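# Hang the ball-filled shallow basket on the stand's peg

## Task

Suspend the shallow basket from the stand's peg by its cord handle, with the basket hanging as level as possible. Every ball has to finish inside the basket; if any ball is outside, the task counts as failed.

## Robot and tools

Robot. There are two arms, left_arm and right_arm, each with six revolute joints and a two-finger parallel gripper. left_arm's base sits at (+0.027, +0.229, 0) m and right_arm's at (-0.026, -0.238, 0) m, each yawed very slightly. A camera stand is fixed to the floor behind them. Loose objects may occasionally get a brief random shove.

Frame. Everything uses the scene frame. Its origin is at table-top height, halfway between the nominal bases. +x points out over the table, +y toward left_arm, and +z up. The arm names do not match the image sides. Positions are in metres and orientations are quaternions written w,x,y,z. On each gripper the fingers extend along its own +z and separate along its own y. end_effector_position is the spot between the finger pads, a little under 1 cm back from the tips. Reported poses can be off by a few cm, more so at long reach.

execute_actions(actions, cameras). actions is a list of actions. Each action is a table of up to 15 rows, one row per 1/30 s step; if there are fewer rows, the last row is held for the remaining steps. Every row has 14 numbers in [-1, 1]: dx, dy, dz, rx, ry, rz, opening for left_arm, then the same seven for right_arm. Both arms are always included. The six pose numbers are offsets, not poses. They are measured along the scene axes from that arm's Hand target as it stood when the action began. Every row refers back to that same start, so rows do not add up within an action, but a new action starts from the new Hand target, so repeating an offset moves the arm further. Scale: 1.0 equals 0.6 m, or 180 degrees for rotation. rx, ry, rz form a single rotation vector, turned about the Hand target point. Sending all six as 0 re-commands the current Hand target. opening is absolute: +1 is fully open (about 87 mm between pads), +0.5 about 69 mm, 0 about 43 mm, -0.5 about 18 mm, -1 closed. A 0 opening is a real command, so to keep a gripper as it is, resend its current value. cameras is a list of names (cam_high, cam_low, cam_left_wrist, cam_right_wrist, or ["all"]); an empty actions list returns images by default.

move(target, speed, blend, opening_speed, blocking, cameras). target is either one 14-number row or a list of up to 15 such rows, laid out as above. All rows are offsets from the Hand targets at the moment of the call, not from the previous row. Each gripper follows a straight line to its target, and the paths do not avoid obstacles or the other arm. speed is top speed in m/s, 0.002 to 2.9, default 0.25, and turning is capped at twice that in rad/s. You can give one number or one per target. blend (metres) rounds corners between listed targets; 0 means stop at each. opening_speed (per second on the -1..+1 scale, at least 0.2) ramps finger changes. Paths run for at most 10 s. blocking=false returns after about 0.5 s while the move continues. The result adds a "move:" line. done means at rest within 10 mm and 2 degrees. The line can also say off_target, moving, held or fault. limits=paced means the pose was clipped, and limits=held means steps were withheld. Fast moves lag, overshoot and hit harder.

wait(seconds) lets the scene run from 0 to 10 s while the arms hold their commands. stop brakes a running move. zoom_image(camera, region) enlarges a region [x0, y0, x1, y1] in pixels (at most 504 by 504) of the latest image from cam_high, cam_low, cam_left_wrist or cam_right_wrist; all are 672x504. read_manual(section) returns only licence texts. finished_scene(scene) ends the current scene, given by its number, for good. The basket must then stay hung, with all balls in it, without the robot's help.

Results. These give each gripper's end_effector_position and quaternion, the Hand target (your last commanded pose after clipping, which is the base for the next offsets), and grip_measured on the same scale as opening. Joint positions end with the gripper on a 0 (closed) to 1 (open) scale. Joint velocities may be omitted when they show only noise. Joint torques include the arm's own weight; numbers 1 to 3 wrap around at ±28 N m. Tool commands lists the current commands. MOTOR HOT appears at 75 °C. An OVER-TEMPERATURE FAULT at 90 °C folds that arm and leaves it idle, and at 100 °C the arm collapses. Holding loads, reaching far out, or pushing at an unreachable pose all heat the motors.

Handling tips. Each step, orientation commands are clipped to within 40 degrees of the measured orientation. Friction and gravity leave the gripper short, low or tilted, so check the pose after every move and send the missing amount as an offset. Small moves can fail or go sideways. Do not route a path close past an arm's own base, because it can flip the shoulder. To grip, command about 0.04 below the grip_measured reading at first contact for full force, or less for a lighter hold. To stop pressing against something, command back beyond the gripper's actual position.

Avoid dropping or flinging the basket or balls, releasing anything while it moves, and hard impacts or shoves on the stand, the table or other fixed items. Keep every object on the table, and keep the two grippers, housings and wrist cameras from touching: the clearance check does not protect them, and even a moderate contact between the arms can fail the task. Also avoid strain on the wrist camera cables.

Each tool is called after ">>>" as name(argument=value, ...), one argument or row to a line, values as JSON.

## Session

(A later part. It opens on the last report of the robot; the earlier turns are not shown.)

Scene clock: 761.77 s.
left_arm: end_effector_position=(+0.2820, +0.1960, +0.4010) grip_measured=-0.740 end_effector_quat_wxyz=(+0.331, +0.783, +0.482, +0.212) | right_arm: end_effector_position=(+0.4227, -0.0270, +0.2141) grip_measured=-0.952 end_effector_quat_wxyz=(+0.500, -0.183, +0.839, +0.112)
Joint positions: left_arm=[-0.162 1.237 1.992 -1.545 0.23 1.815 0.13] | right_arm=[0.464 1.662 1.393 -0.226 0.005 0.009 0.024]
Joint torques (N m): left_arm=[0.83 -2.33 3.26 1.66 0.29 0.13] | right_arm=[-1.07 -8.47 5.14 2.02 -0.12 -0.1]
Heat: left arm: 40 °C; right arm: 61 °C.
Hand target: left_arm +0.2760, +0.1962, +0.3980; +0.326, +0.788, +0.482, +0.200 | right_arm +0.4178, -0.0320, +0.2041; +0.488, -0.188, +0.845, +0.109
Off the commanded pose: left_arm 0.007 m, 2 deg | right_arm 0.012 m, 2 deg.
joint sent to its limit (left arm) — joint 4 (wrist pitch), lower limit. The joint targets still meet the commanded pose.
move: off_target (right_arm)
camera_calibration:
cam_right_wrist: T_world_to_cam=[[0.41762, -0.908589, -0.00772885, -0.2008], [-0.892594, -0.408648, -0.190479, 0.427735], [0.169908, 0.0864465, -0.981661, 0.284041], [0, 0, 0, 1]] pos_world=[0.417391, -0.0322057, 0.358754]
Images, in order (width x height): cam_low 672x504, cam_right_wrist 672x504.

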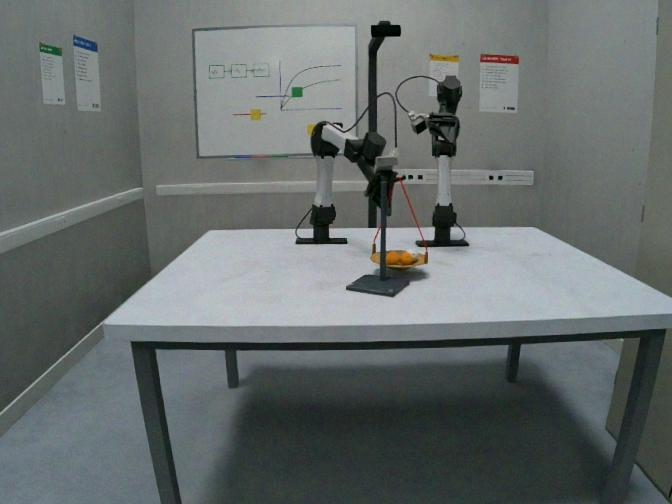

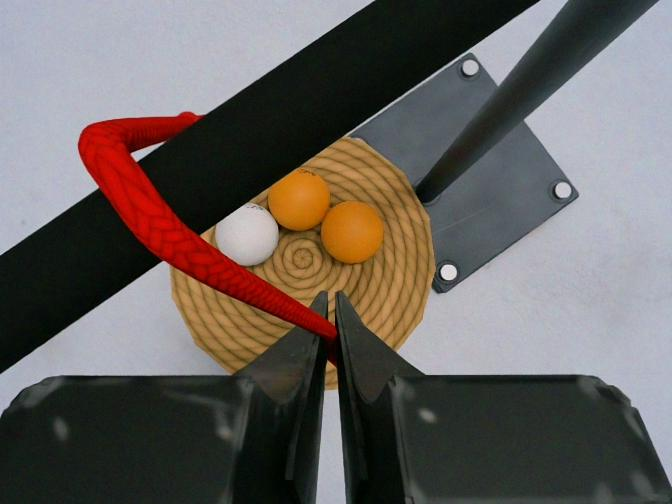

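>>> move(
  target=[0, 0, 0, 0, 0, 0, -0.74, -0.006, -0.006, -0.007, 0, 0, 0, -1],
  speed=0.02,
  cameras=["cam_low", "cam_high", "cam_right_wrist"],
)

>>> zoom_image(
  camera="cam_low",
  region=[350, 140, 450, 265],
)

>>> zoom_image(
  camera="cam_high",
  region=[350, 150, 490, 290],
)

Scene clock: 770.60 s.
left_arm: end_effector_position=(+0.2820, +0.1960, +0.4010) grip_measured=-0.740 end_effector_quat_wxyz=(+0.331, +0.783, +0.482, +0.212) | right_arm: end_effector_position=(+0.4206, -0.0301, +0.2017) grip_measured=-0.952 end_effector_quat_wxyz=(+0.493, -0.184, +0.843, +0.110)
Joint positions: left_arm=[-0.162 1.237 1.992 -1.545 0.23 1.815 0.13] | right_arm=[0.459 1.662 1.358 -0.208 0.001 0.006 0.024]
Joint torques (N m): left_arm=[0.81 -2.33 3.25 1.66 0.3 0.13] | right_arm=[-1.32 -9.87 5.26 2.08 -0.06 -0.09]
Heat: left arm: 40 °C; right arm: 61 °C.
Hand target: left_arm +0.2760, +0.1962, +0.3980; +0.326, +0.788, +0.482, +0.200 | right_arm +0.4142, -0.0356, +0.1999; +0.488, -0.188, +0.845, +0.109
Off the commanded pose: left_arm 0.007 m, 2 deg | right_arm 0.009 m, 1 deg.
joint sent to its limit (left arm) — joint 4 (wrist pitch), lower limit. The joint targets still meet the commanded pose.
move: done
camera_calibration:
cam_right_wrist: T_world_to_cam=[[0.417195, -0.90879, -0.00702735, -0.202778], [-0.895586, -0.409794, -0.173187, 0.420002], [0.154511, 0.0785462, -0.984864, 0.279364], [0, 0, 0, 1]] pos_world=[0.417581, -0.034111, 0.34645]
Images, in order (width x height): cam_high 672x504, cam_low 672x504, cam_right_wrist 672x504.

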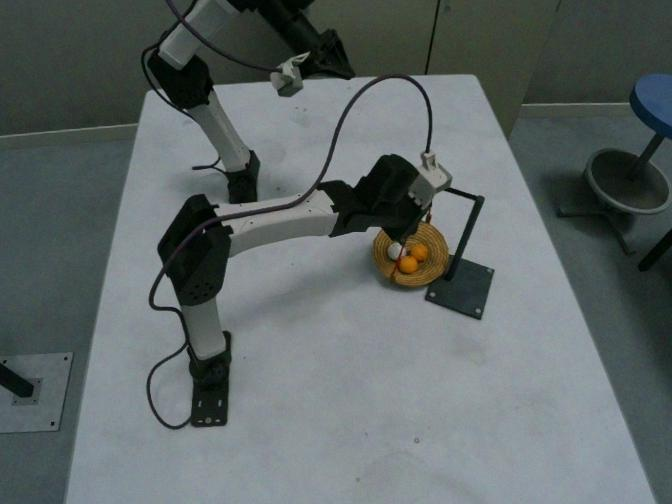

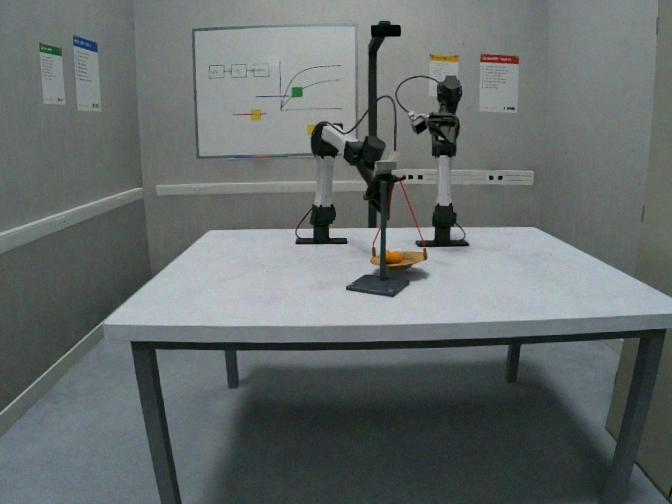

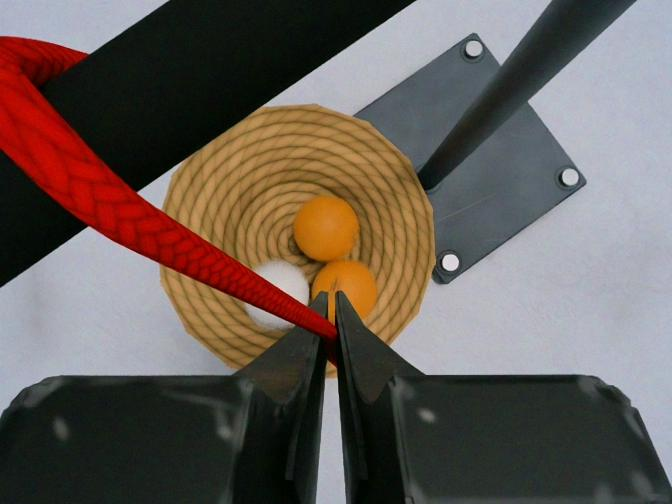

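Scaled by 4.032 from the camera's 672x504 image, which has a finer 960x720 frame.

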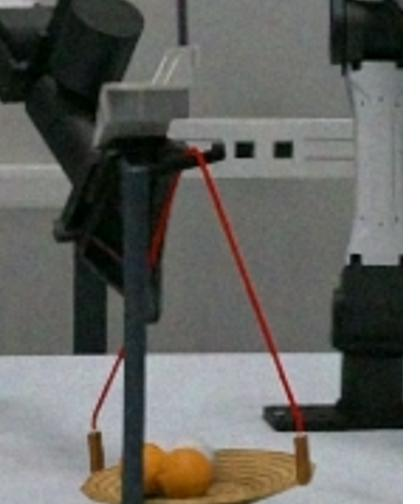

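Scaled by 3.600 from the camera's 672x504 image, which has a finer 960x720 frame.

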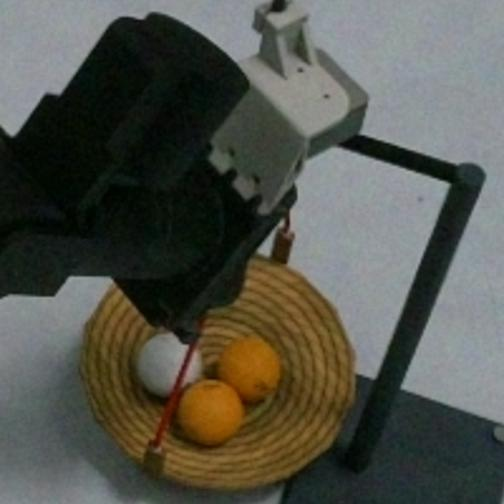

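>>> move(
  target=[0, 0, 0, 0, 0, 0, -0.74, 0, 0, 0.012, 0, 0, 0, -1],
  speed=0.02,
  cameras=["cam_low"],
)

>>> zoom_image(
  camera="cam_low",
  region=[350, 140, 450, 265],
)

Scene clock: 780.07 s.
left_arm: end_effector_position=(+0.2820, +0.1960, +0.4010) grip_measured=-0.740 end_effector_quat_wxyz=(+0.331, +0.783, +0.482, +0.212) | right_arm: end_effector_position=(+0.4206, -0.0301, +0.2017) grip_measured=-0.952 end_effector_quat_wxyz=(+0.493, -0.184, +0.843, +0.110)
Joint positions: left_arm=[-0.162 1.237 1.992 -1.545 0.23 1.815 0.13] | right_arm=[0.459 1.662 1.358 -0.208 0.001 0.006 0.024]
Joint torques (N m): left_arm=[0.83 -2.33 3.25 1.65 0.29 0.13] | right_arm=[-0.95 -10 7.54 1.67 -0.01 -0.1]
Heat: left arm: 40 °C; right arm: 60 °C.
Hand target: left_arm +0.2760, +0.1962, +0.3980; +0.326, +0.788, +0.482, +0.200 | right_arm +0.4142, -0.0356, +0.2071; +0.488, -0.188, +0.845, +0.109
Off the commanded pose: left_arm 0.007 m, 2 deg | right_arm 0.010 m, 1 deg.
joint sent to its limit (left arm) — joint 4 (wrist pitch), lower limit. The joint targets still meet the commanded pose.
move: done
Images, in order (width x height): cam_low 672x504.

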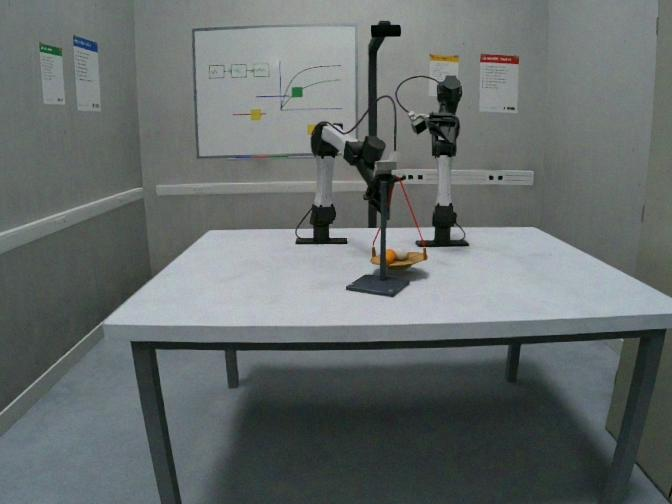

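Scaled by 4.032 from the camera's 672x504 image, which has a finer 960x720 frame.

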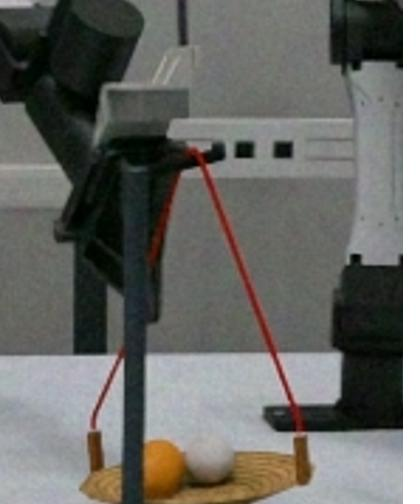

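>>> move(
  target=[0, 0, 0, 0, 0, 0, -0.74, 0, 0, 0.009, 0, 0, 0, -1],
  speed=0.02,
  cameras=["cam_low"],
)

>>> zoom_image(
  camera="cam_low",
  region=[350, 140, 450, 265],
)

Scene clock: 784.20 s.
left_arm: end_effector_position=(+0.2820, +0.1960, +0.4010) grip_measured=-0.740 end_effector_quat_wxyz=(+0.331, +0.783, +0.482, +0.212) | right_arm: end_effector_position=(+0.4195, -0.0305, +0.2002) grip_measured=-0.952 end_effector_quat_wxyz=(+0.490, -0.185, +0.845, +0.110)
Joint positions: left_arm=[-0.162 1.237 1.992 -1.545 0.23 1.815 0.13] | right_arm=[0.459 1.662 1.358 -0.215 0.001 0.006 0.024]
Joint torques (N m): left_arm=[0.8 -2.33 3.23 1.66 0.29 0.13] | right_arm=[-1.05 -10.35 9.37 1.63 0.01 -0.05]
Heat: left arm: 40 °C; right arm: 60 °C.
Hand target: left_arm +0.2760, +0.1962, +0.3980; +0.326, +0.788, +0.482, +0.200 | right_arm +0.4142, -0.0355, +0.2125; +0.488, -0.188, +0.845, +0.109
Off the commanded pose: left_arm 0.007 m, 2 deg | right_arm 0.014 m, 0 deg.
joint sent to its limit (left arm) — joint 4 (wrist pitch), lower limit. The joint targets still meet the commanded pose.
move: off_target (right_arm)
Images, in order (width x height): cam_low 672x504.

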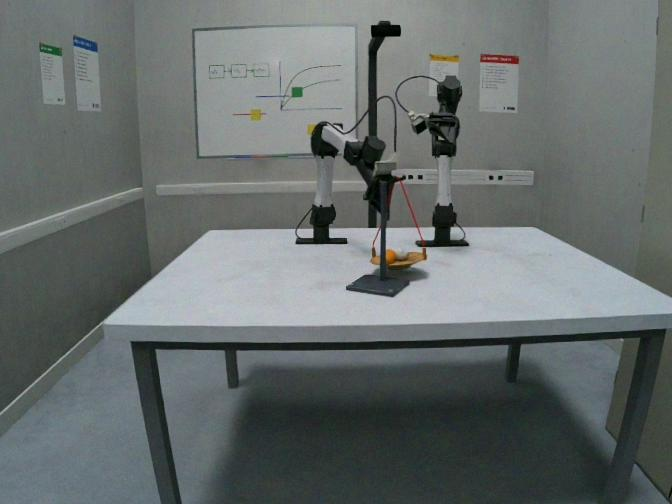

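Scaled by 4.032 from the camera's 672x504 image, which has a finer 960x720 frame.

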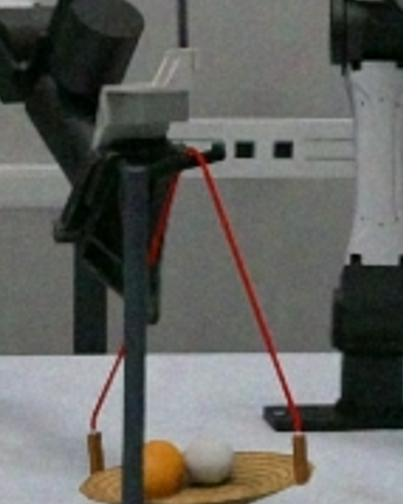

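>>> move(
  target=[0, 0, 0, 0, 0, 0, -0.74, 0, 0, 0.007, 0, 0, 0, -1],
  speed=0.02,
  cameras=["cam_low"],
)

>>> zoom_image(
  camera="cam_low",
  region=[350, 140, 450, 265],
)

Scene clock: 790.10 s.
left_arm: end_effector_position=(+0.2820, +0.1960, +0.4010) grip_measured=-0.740 end_effector_quat_wxyz=(+0.331, +0.783, +0.482, +0.212) | right_arm: end_effector_position=(+0.4177, -0.0313, +0.2008) grip_measured=-0.952 end_effector_quat_wxyz=(+0.484, -0.185, +0.848, +0.108)
Joint positions: left_arm=[-0.162 1.237 1.992 -1.545 0.23 1.815 0.13] | right_arm=[0.459 1.662 1.371 -0.241 0.001 0.006 0.024]
Joint torques (N m): left_arm=[0.79 -2.32 3.25 1.66 0.3 0.13] | right_arm=[-1.18 -10.1 9.76 1.66 0.02 -0.07]
Heat: left arm: 40 °C; right arm: 61 °C.
Hand target: left_arm +0.2760, +0.1962, +0.3980; +0.326, +0.788, +0.482, +0.200 | right_arm +0.4142, -0.0355, +0.2167; +0.488, -0.188, +0.845, +0.109
Off the commanded pose: left_arm 0.007 m, 2 deg | right_arm 0.017 m, 1 deg.
joint sent to its limit (left arm) — joint 4 (wrist pitch), lower limit. The joint targets still meet the commanded pose.
move: off_target (right_arm)
Images, in order (width x height): cam_low 672x504.

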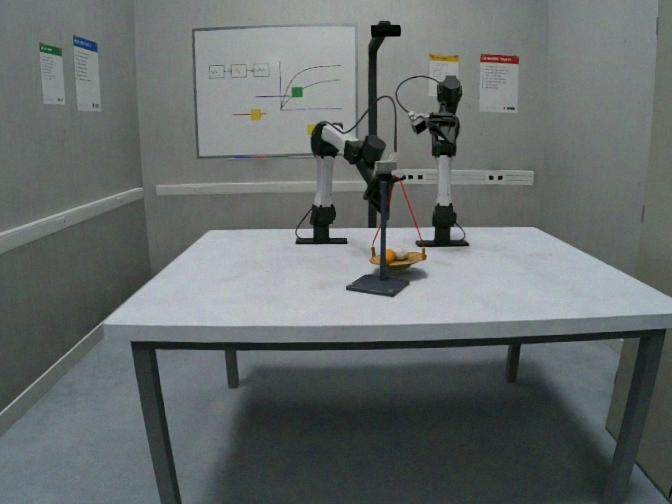

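Scaled by 4.032 from the camera's 672x504 image, which has a finer 960x720 frame.

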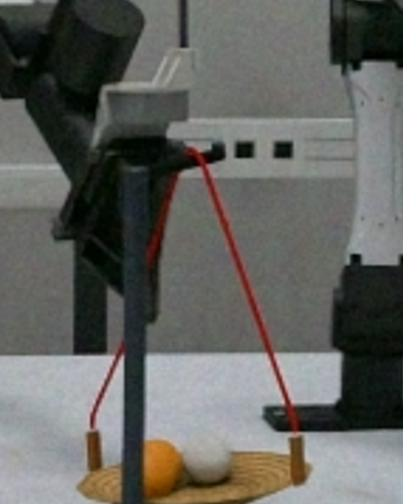

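>>> move(
  target=[0, 0, 0, 0, 0, 0, -0.74, 0, 0, 0.008, 0, 0, 0, -1],
  speed=0.02,
  cameras=["cam_low", "cam_high", "cam_right_wrist"],
)

>>> zoom_image(
  camera="cam_low",
  region=[350, 140, 450, 265],
)

>>> zoom_image(
  camera="cam_high",
  region=[350, 150, 490, 290],
)

Scene clock: 794.30 s.
left_arm: end_effector_position=(+0.2820, +0.1960, +0.4010) grip_measured=-0.740 end_effector_quat_wxyz=(+0.331, +0.783, +0.482, +0.212) | right_arm: end_effector_position=(+0.4156, -0.0324, +0.2016) grip_measured=-0.952 end_effector_quat_wxyz=(+0.477, -0.186, +0.852, +0.107)
Joint positions: left_arm=[-0.162 1.237 1.992 -1.545 0.23 1.815 0.13] | right_arm=[0.459 1.662 1.386 -0.272 0.001 0.006 0.024]
Joint torques (N m): left_arm=[0.79 -2.32 3.25 1.66 0.29 0.14] | right_arm=[-1.01 -10 9.88 1.85 -0.01 -0.1]
Heat: left arm: 40 °C; right arm: 61 °C.
Hand target: left_arm +0.2760, +0.1962, +0.3980; +0.326, +0.788, +0.482, +0.200 | right_arm +0.4142, -0.0355, +0.2215; +0.488, -0.188, +0.845, +0.109
Off the commanded pose: left_arm 0.007 m, 2 deg | right_arm 0.020 m, 1 deg.
joint sent to its limit (left arm) — joint 4 (wrist pitch), lower limit. The joint targets still meet the commanded pose.
move: off_target (right_arm)
camera_calibration:
cam_right_wrist: T_world_to_cam=[[0.417539, -0.908635, -0.00667336, -0.202914], [-0.900455, -0.412773, -0.137114, 0.409127], [0.121832, 0.0632594, -0.990533, 0.294385], [0, 0, 0, 1]] pos_world=[0.41726, -0.0341209, 0.346341]
Images, in order (width x height): cam_high 672x504, cam_low 672x504, cam_right_wrist 672x504.

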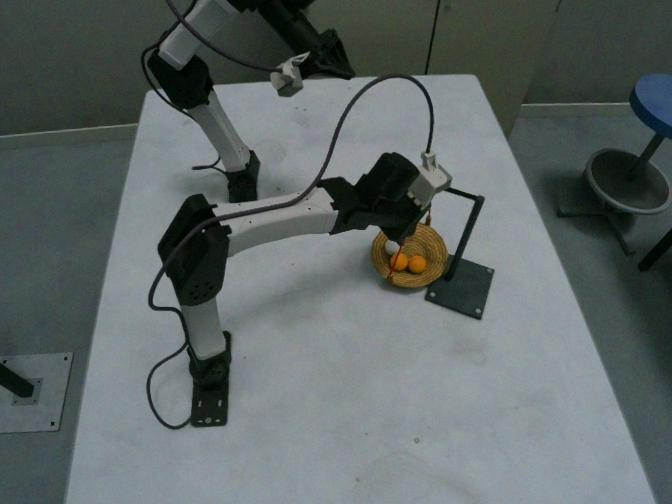

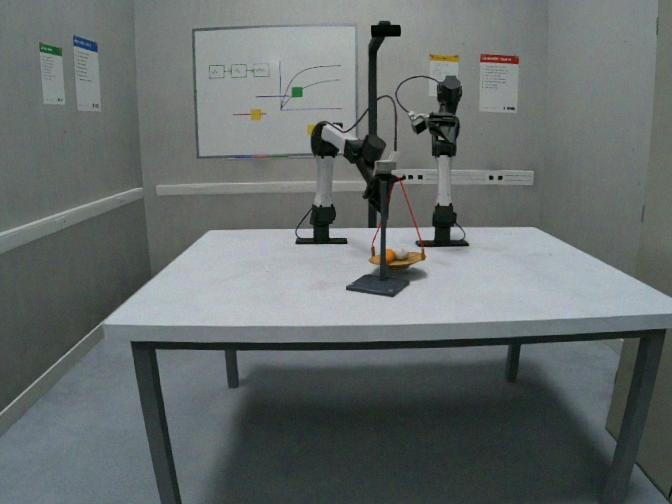

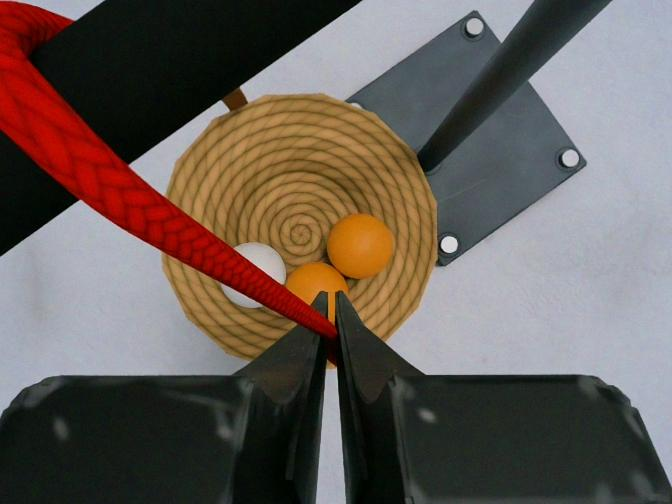

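Scaled by 4.032 from the camera's 672x504 image, which has a finer 960x720 frame.

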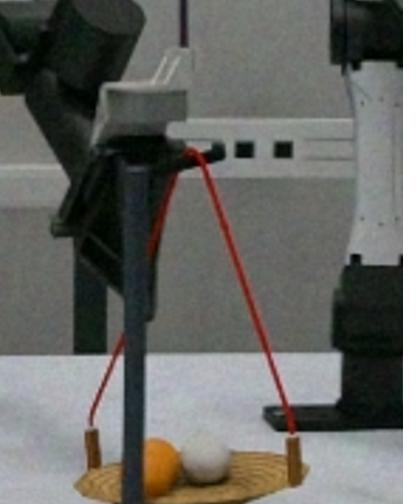

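Scaled by 3.600 from the camera's 672x504 image, which has a finer 960x720 frame.

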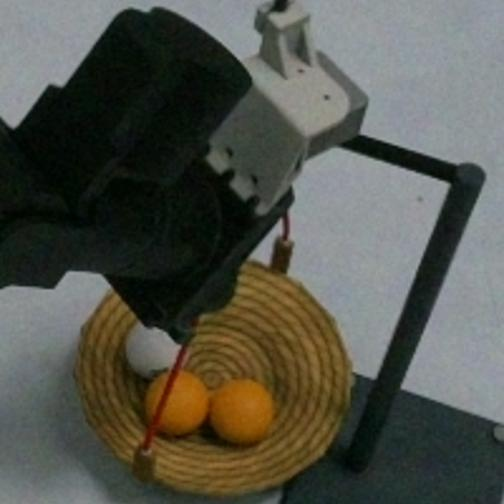

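>>> move(
  target=[0, 0, 0, 0, 0, 0, -0.74, 0.004, 0, 0.010, 0, 0, 0, -1],
  speed=0.02,
  cameras=["cam_low"],
)

>>> zoom_image(
  camera="cam_low",
  region=[350, 140, 450, 265],
)

Scene clock: 802.17 s.
left_arm: end_effector_position=(+0.2820, +0.1960, +0.4010) grip_measured=-0.740 end_effector_quat_wxyz=(+0.331, +0.783, +0.482, +0.212) | right_arm: end_effector_position=(+0.4155, -0.0351, +0.2074) grip_measured=-0.952 end_effector_quat_wxyz=(+0.474, -0.185, +0.854, +0.105)
Joint positions: left_arm=[-0.162 1.237 1.992 -1.545 0.23 1.815 0.13] | right_arm=[0.454 1.662 1.415 -0.31 0.001 0.004 0.024]
Joint torques (N m): left_arm=[0.8 -2.33 3.25 1.66 0.29 0.13] | right_arm=[-0.94 -9.35 10.14 1.92 -0.02 -0.1]
Heat: left arm: 40 °C; right arm: 62 °C.
Hand target: left_arm +0.2760, +0.1962, +0.3980; +0.326, +0.788, +0.482, +0.200 | right_arm +0.4166, -0.0356, +0.2275; +0.488, -0.188, +0.845, +0.109
Off the commanded pose: left_arm 0.007 m, 2 deg | right_arm 0.020 m, 2 deg.
joint sent to its limit (left arm) — joint 4 (wrist pitch), lower limit. The joint targets still meet the commanded pose.
move: off_target (right_arm)
Images, in order (width x height): cam_low 672x504.

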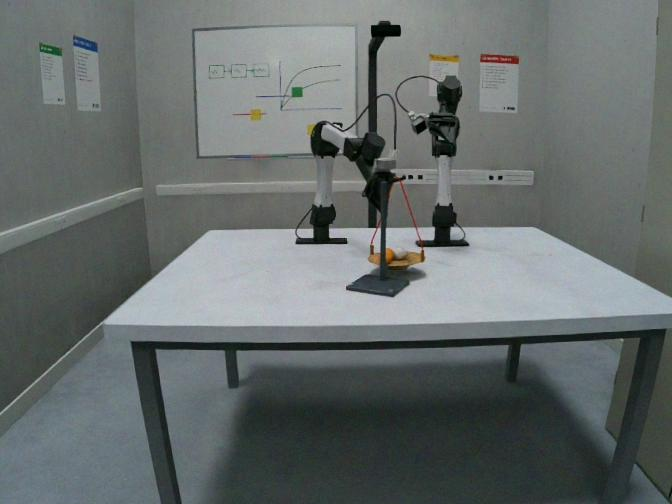

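Scaled by 4.032 from the camera's 672x504 image, which has a finer 960x720 frame.

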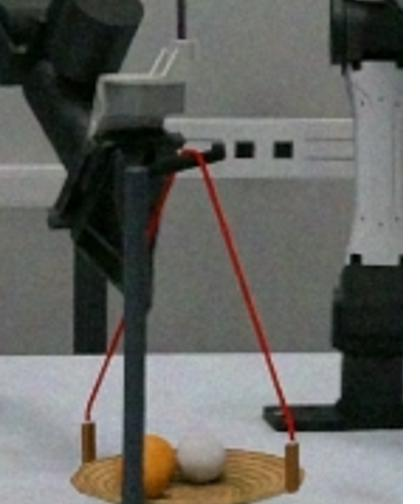

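>>> move(
  target=[0, 0, 0, 0, 0, 0, -0.74, 0.003, 0, 0.007, 0, 0, 0, -1],
  speed=0.02,
  cameras=["cam_low", "cam_high", "cam_right_wrist"],
)

>>> zoom_image(
  camera="cam_low",
  region=[350, 140, 450, 265],
)

>>> zoom_image(
  camera="cam_high",
  region=[350, 150, 490, 290],
)

Scene clock: 811.40 s.
left_arm: end_effector_position=(+0.2820, +0.1960, +0.4010) grip_measured=-0.740 end_effector_quat_wxyz=(+0.331, +0.783, +0.482, +0.212) | right_arm: end_effector_position=(+0.4172, -0.0356, +0.2153) grip_measured=-0.952 end_effector_quat_wxyz=(+0.478, -0.184, +0.853, +0.105)
Joint positions: left_arm=[-0.162 1.237 1.992 -1.545 0.23 1.815 0.13] | right_arm=[0.452 1.662 1.44 -0.326 0.001 0.003 0.024]
Joint torques (N m): left_arm=[0.81 -2.35 3.25 1.65 0.29 0.13] | right_arm=[-0.9 -8.87 10.41 1.99 -0.02 -0.06]
Heat: left arm: 40 °C; right arm: 64 °C.
Hand target: left_arm +0.2760, +0.1962, +0.3980; +0.326, +0.788, +0.482, +0.200 | right_arm +0.4185, -0.0357, +0.2316; +0.488, -0.188, +0.845, +0.109
Off the commanded pose: left_arm 0.007 m, 2 deg | right_arm 0.016 m, 2 deg.
joint sent to its limit (left arm) — joint 4 (wrist pitch), lower limit. The joint targets still meet the commanded pose.
move: off_target (right_arm)
camera_calibration:
cam_right_wrist: T_world_to_cam=[[0.412213, -0.911077, -0.00438419, -0.204863], [-0.902737, -0.40778, -0.137043, 0.412231], [0.123069, 0.0604488, -0.990555, 0.307349], [0, 0, 0, 1]] pos_world=[0.418758, -0.037125, 0.360042]
Images, in order (width x height): cam_high 672x504, cam_low 672x504, cam_right_wrist 672x504.

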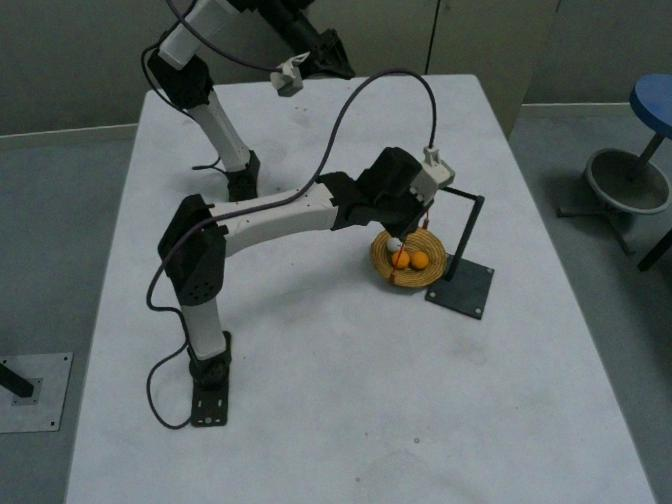

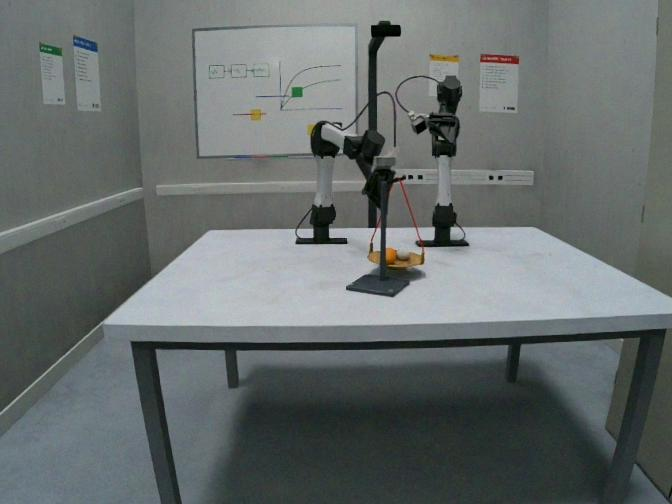

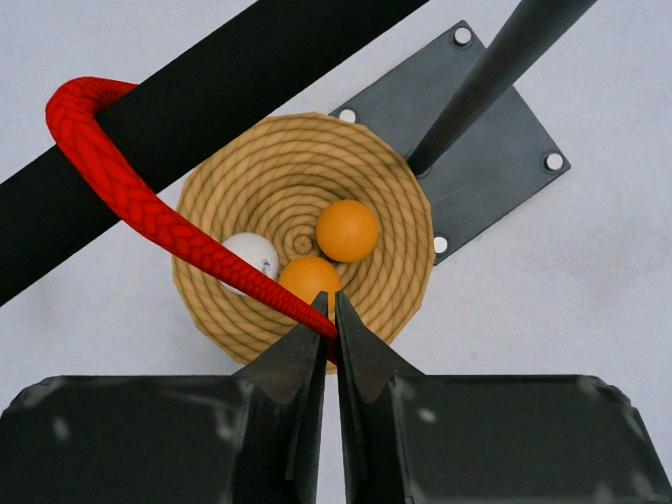

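Scaled by 4.032 from the camera's 672x504 image, which has a finer 960x720 frame.

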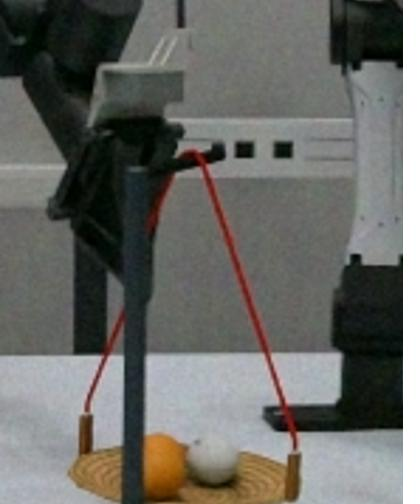

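Scaled by 3.600 from the camera's 672x504 image, which has a finer 960x720 frame.

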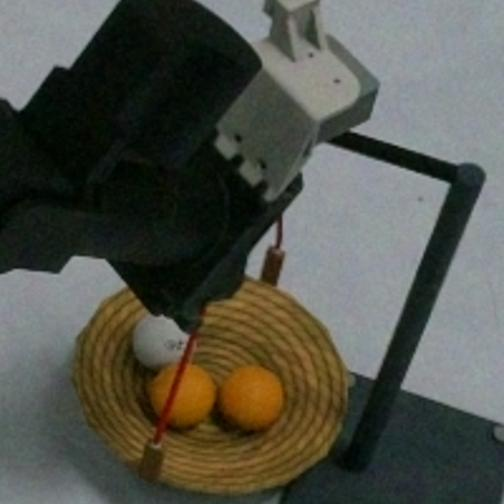

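>>> move(
  target=[0, 0, 0, 0, 0, 0, -0.74, 0, 0, 0, 0, 0, 0, -0.4],
  speed=0.02,
  opening_speed=0.25,
  cameras=["cam_low", "cam_high", "cam_right_wrist"],
)

>>> zoom_image(
  camera="cam_low",
  region=[350, 140, 450, 265],
)

>>> zoom_image(
  camera="cam_high",
  region=[360, 190, 460, 290],
)

Scene clock: 825.63 s.
left_arm: end_effector_position=(+0.2820, +0.1960, +0.4010) grip_measured=-0.740 end_effector_quat_wxyz=(+0.331, +0.783, +0.482, +0.212) | right_arm: end_effector_position=(+0.4171, -0.0355, +0.2152) grip_measured=-0.400 end_effector_quat_wxyz=(+0.478, -0.184, +0.853, +0.105)
Joint positions: left_arm=[-0.162 1.237 1.992 -1.545 0.23 1.815 0.13] | right_arm=[0.452 1.662 1.44 -0.327 0 0.003 0.3]
Joint torques (N m): left_arm=[0.8 -2.33 3.23 1.66 0.29 0.13] | right_arm=[-1.07 -8.91 10.43 1.96 -0.01 -0.1]
Heat: left arm: 40 °C; right arm: 63 °C.
Hand target: left_arm +0.2760, +0.1962, +0.3980; +0.326, +0.788, +0.482, +0.200 | right_arm +0.4185, -0.0357, +0.2316; +0.488, -0.188, +0.845, +0.109
Off the commanded pose: left_arm 0.007 m, 2 deg | right_arm 0.016 m, 2 deg.
joint sent to its limit (left arm) — joint 4 (wrist pitch), lower limit. The joint targets still meet the commanded pose.
move: off_target (right_arm)
camera_calibration:
cam_right_wrist: T_world_to_cam=[[0.412755, -0.91083, -0.0047883, -0.204844], [-0.902557, -0.408287, -0.136717, 0.412046], [0.122571, 0.0607523, -0.990599, 0.307479], [0, 0, 0, 1]] pos_world=[0.418758, -0.0370246, 0.359942]
Images, in order (width x height): cam_high 672x504, cam_low 672x504, cam_right_wrist 672x504.

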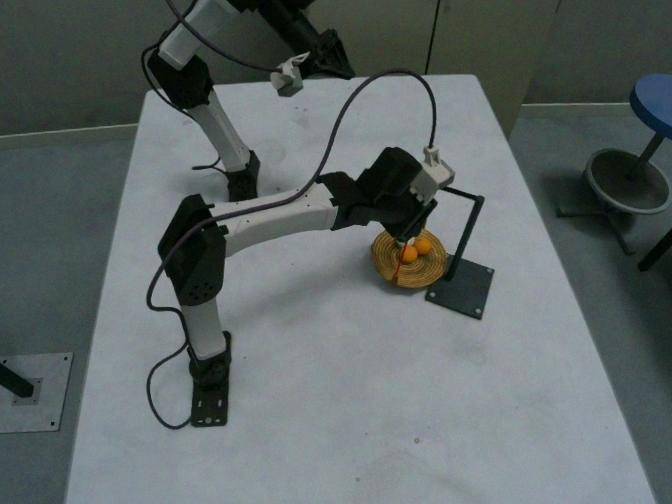

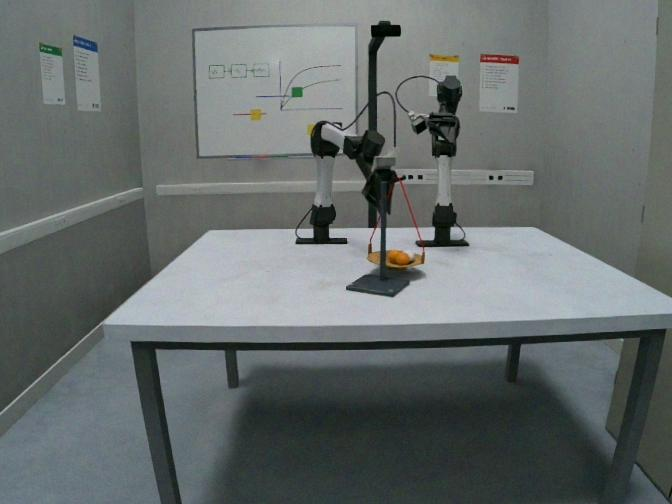

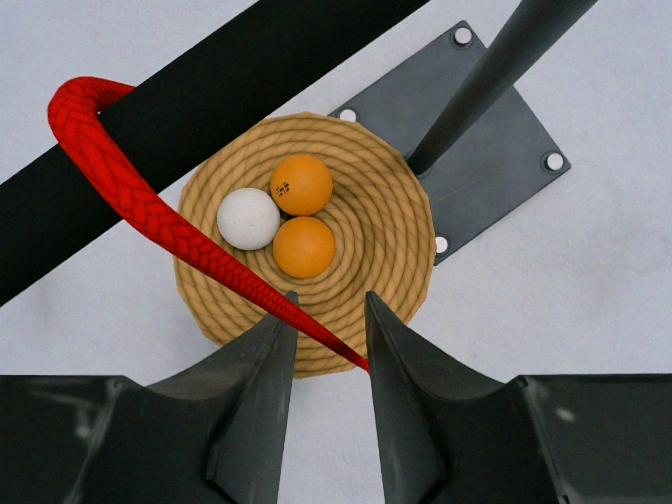

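Scaled by 4.032 from the camera's 672x504 image, which has a finer 960x720 frame.

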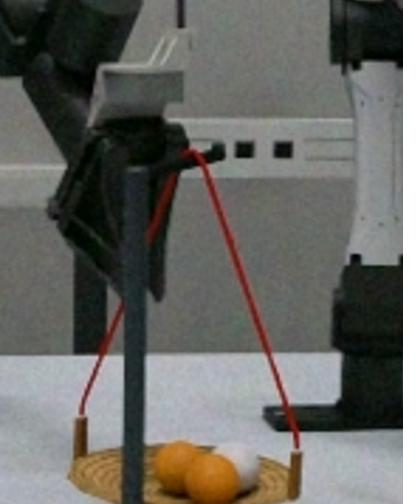

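Scaled by 5.040 from the camera's 672x504 image, which has a finer 960x720 frame.

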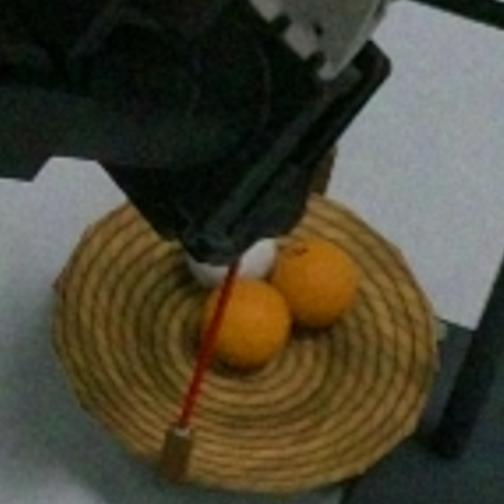

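>>> move(
  target=[
    [0, 0, 0, 0, 0, 0, -0.74, -0.08, -0.04, 0.05, 0, 0, 0, -0.4],
    [0, 0, 0, 0, 0, 0, -0.74, -0.25, -0.14, 0.13, 0, 0, 0, -0.4],
  ],
  speed=[0.05, 0.15],
  blend=[0.02, 0],
  cameras=["cam_low", "cam_high"],
)

>>> zoom_image(
  camera="cam_low",
  region=[362, 232, 392, 262],
)

>>> zoom_image(
  camera="cam_low",
  region=[405, 240, 435, 270],
)

>>> zoom_image(
  camera="cam_high",
  region=[360, 190, 460, 290],
)

>>> zoom_image(
  camera="cam_low",
  region=[350, 140, 450, 265],
)

Scene clock: 842.43 s.
left_arm: end_effector_position=(+0.2820, +0.1960, +0.4010) grip_measured=-0.740 end_effector_quat_wxyz=(+0.331, +0.783, +0.482, +0.212) | right_arm: end_effector_position=(+0.2741, -0.1173, +0.3168) grip_measured=-0.400 end_effector_quat_wxyz=(+0.501, -0.182, +0.839, +0.110)
Joint positions: left_arm=[-0.162 1.237 1.992 -1.545 0.23 1.815 0.13] | right_arm=[0.373 1.112 1.375 -0.758 -0.069 -0.036 0.3]
Joint torques (N m): left_arm=[0.81 -2.33 3.25 1.66 0.3 0.13] | right_arm=[-1.06 -2.88 6.09 1.86 -0.08 -0.06]
Heat: left arm: 40 °C; right arm: 62 °C.
Hand target: left_arm +0.2760, +0.1962, +0.3980; +0.326, +0.788, +0.482, +0.200 | right_arm +0.2685, -0.1195, +0.3097; +0.488, -0.188, +0.845, +0.109
Off the commanded pose: left_arm 0.007 m, 2 deg | right_arm 0.009 m, 2 deg.
joint sent to its limit (left arm) — joint 4 (wrist pitch), lower limit. The joint targets still meet the commanded pose.
move: done
Images, in order (width x height): cam_high 672x504, cam_low 672x504.

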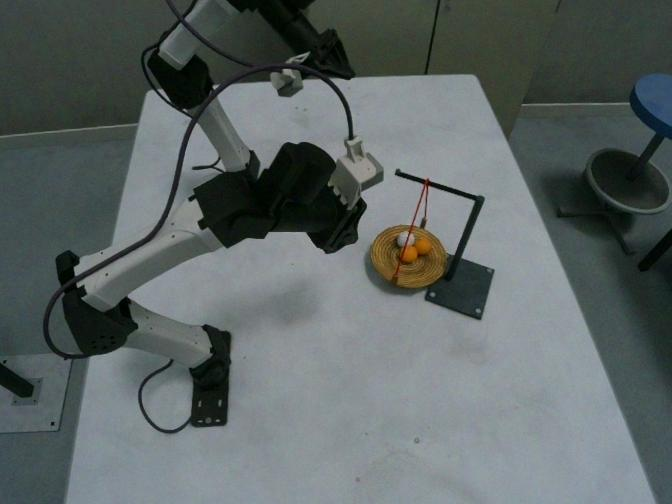

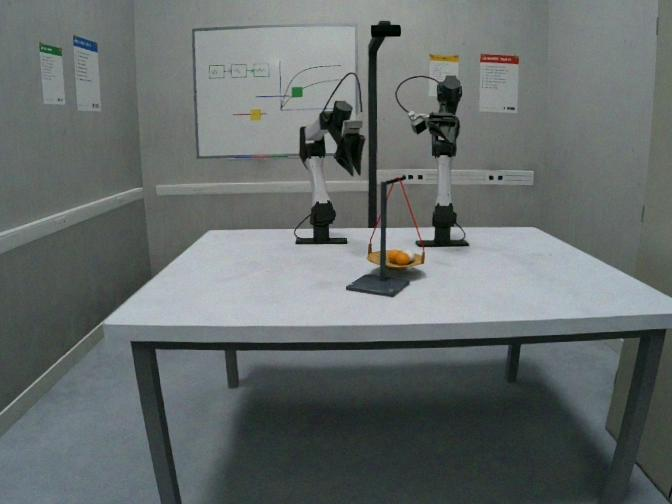

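Scaled by 16.800 from the camera's 672x504 image, which has a finer 960x720 frame.

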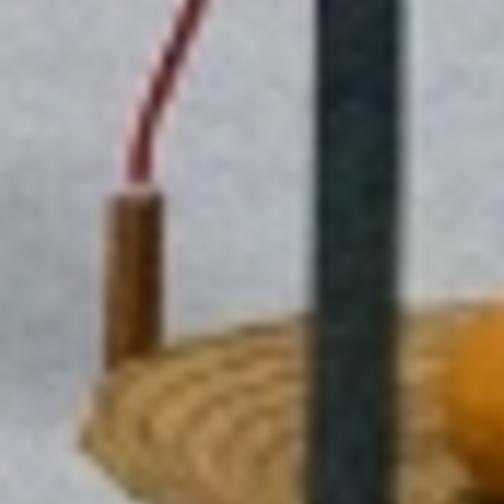

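Scaled by 16.800 from the camera's 672x504 image, which has a finer 960x720 frame.

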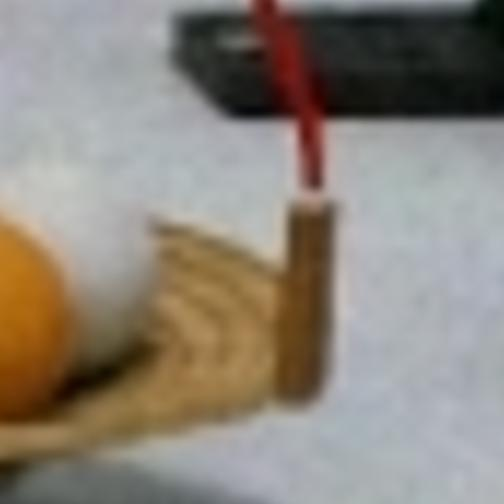

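Scaled by 5.040 from the camera's 672x504 image, which has a finer 960x720 frame.

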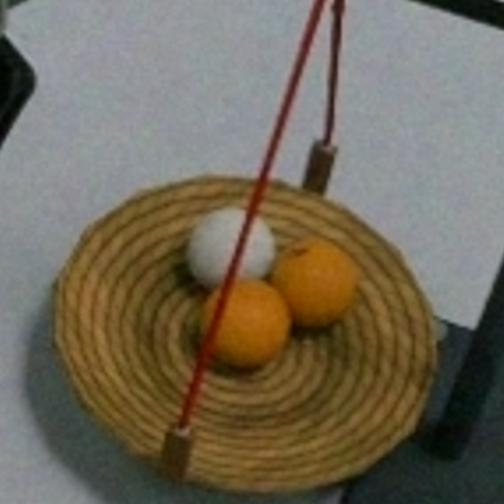

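Scaled by 4.032 from the camera's 672x504 image, which has a finer 960x720 frame.

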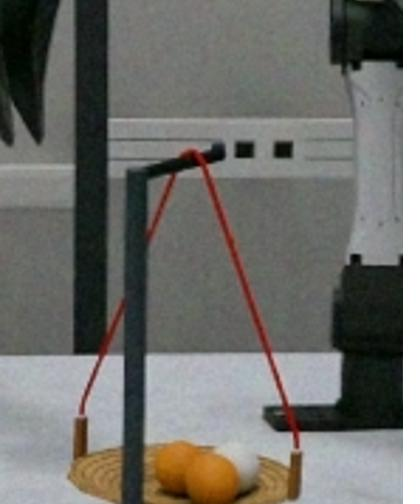

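>>> finished_scene(
  scene=3,
)

The scene is finished: the task was done.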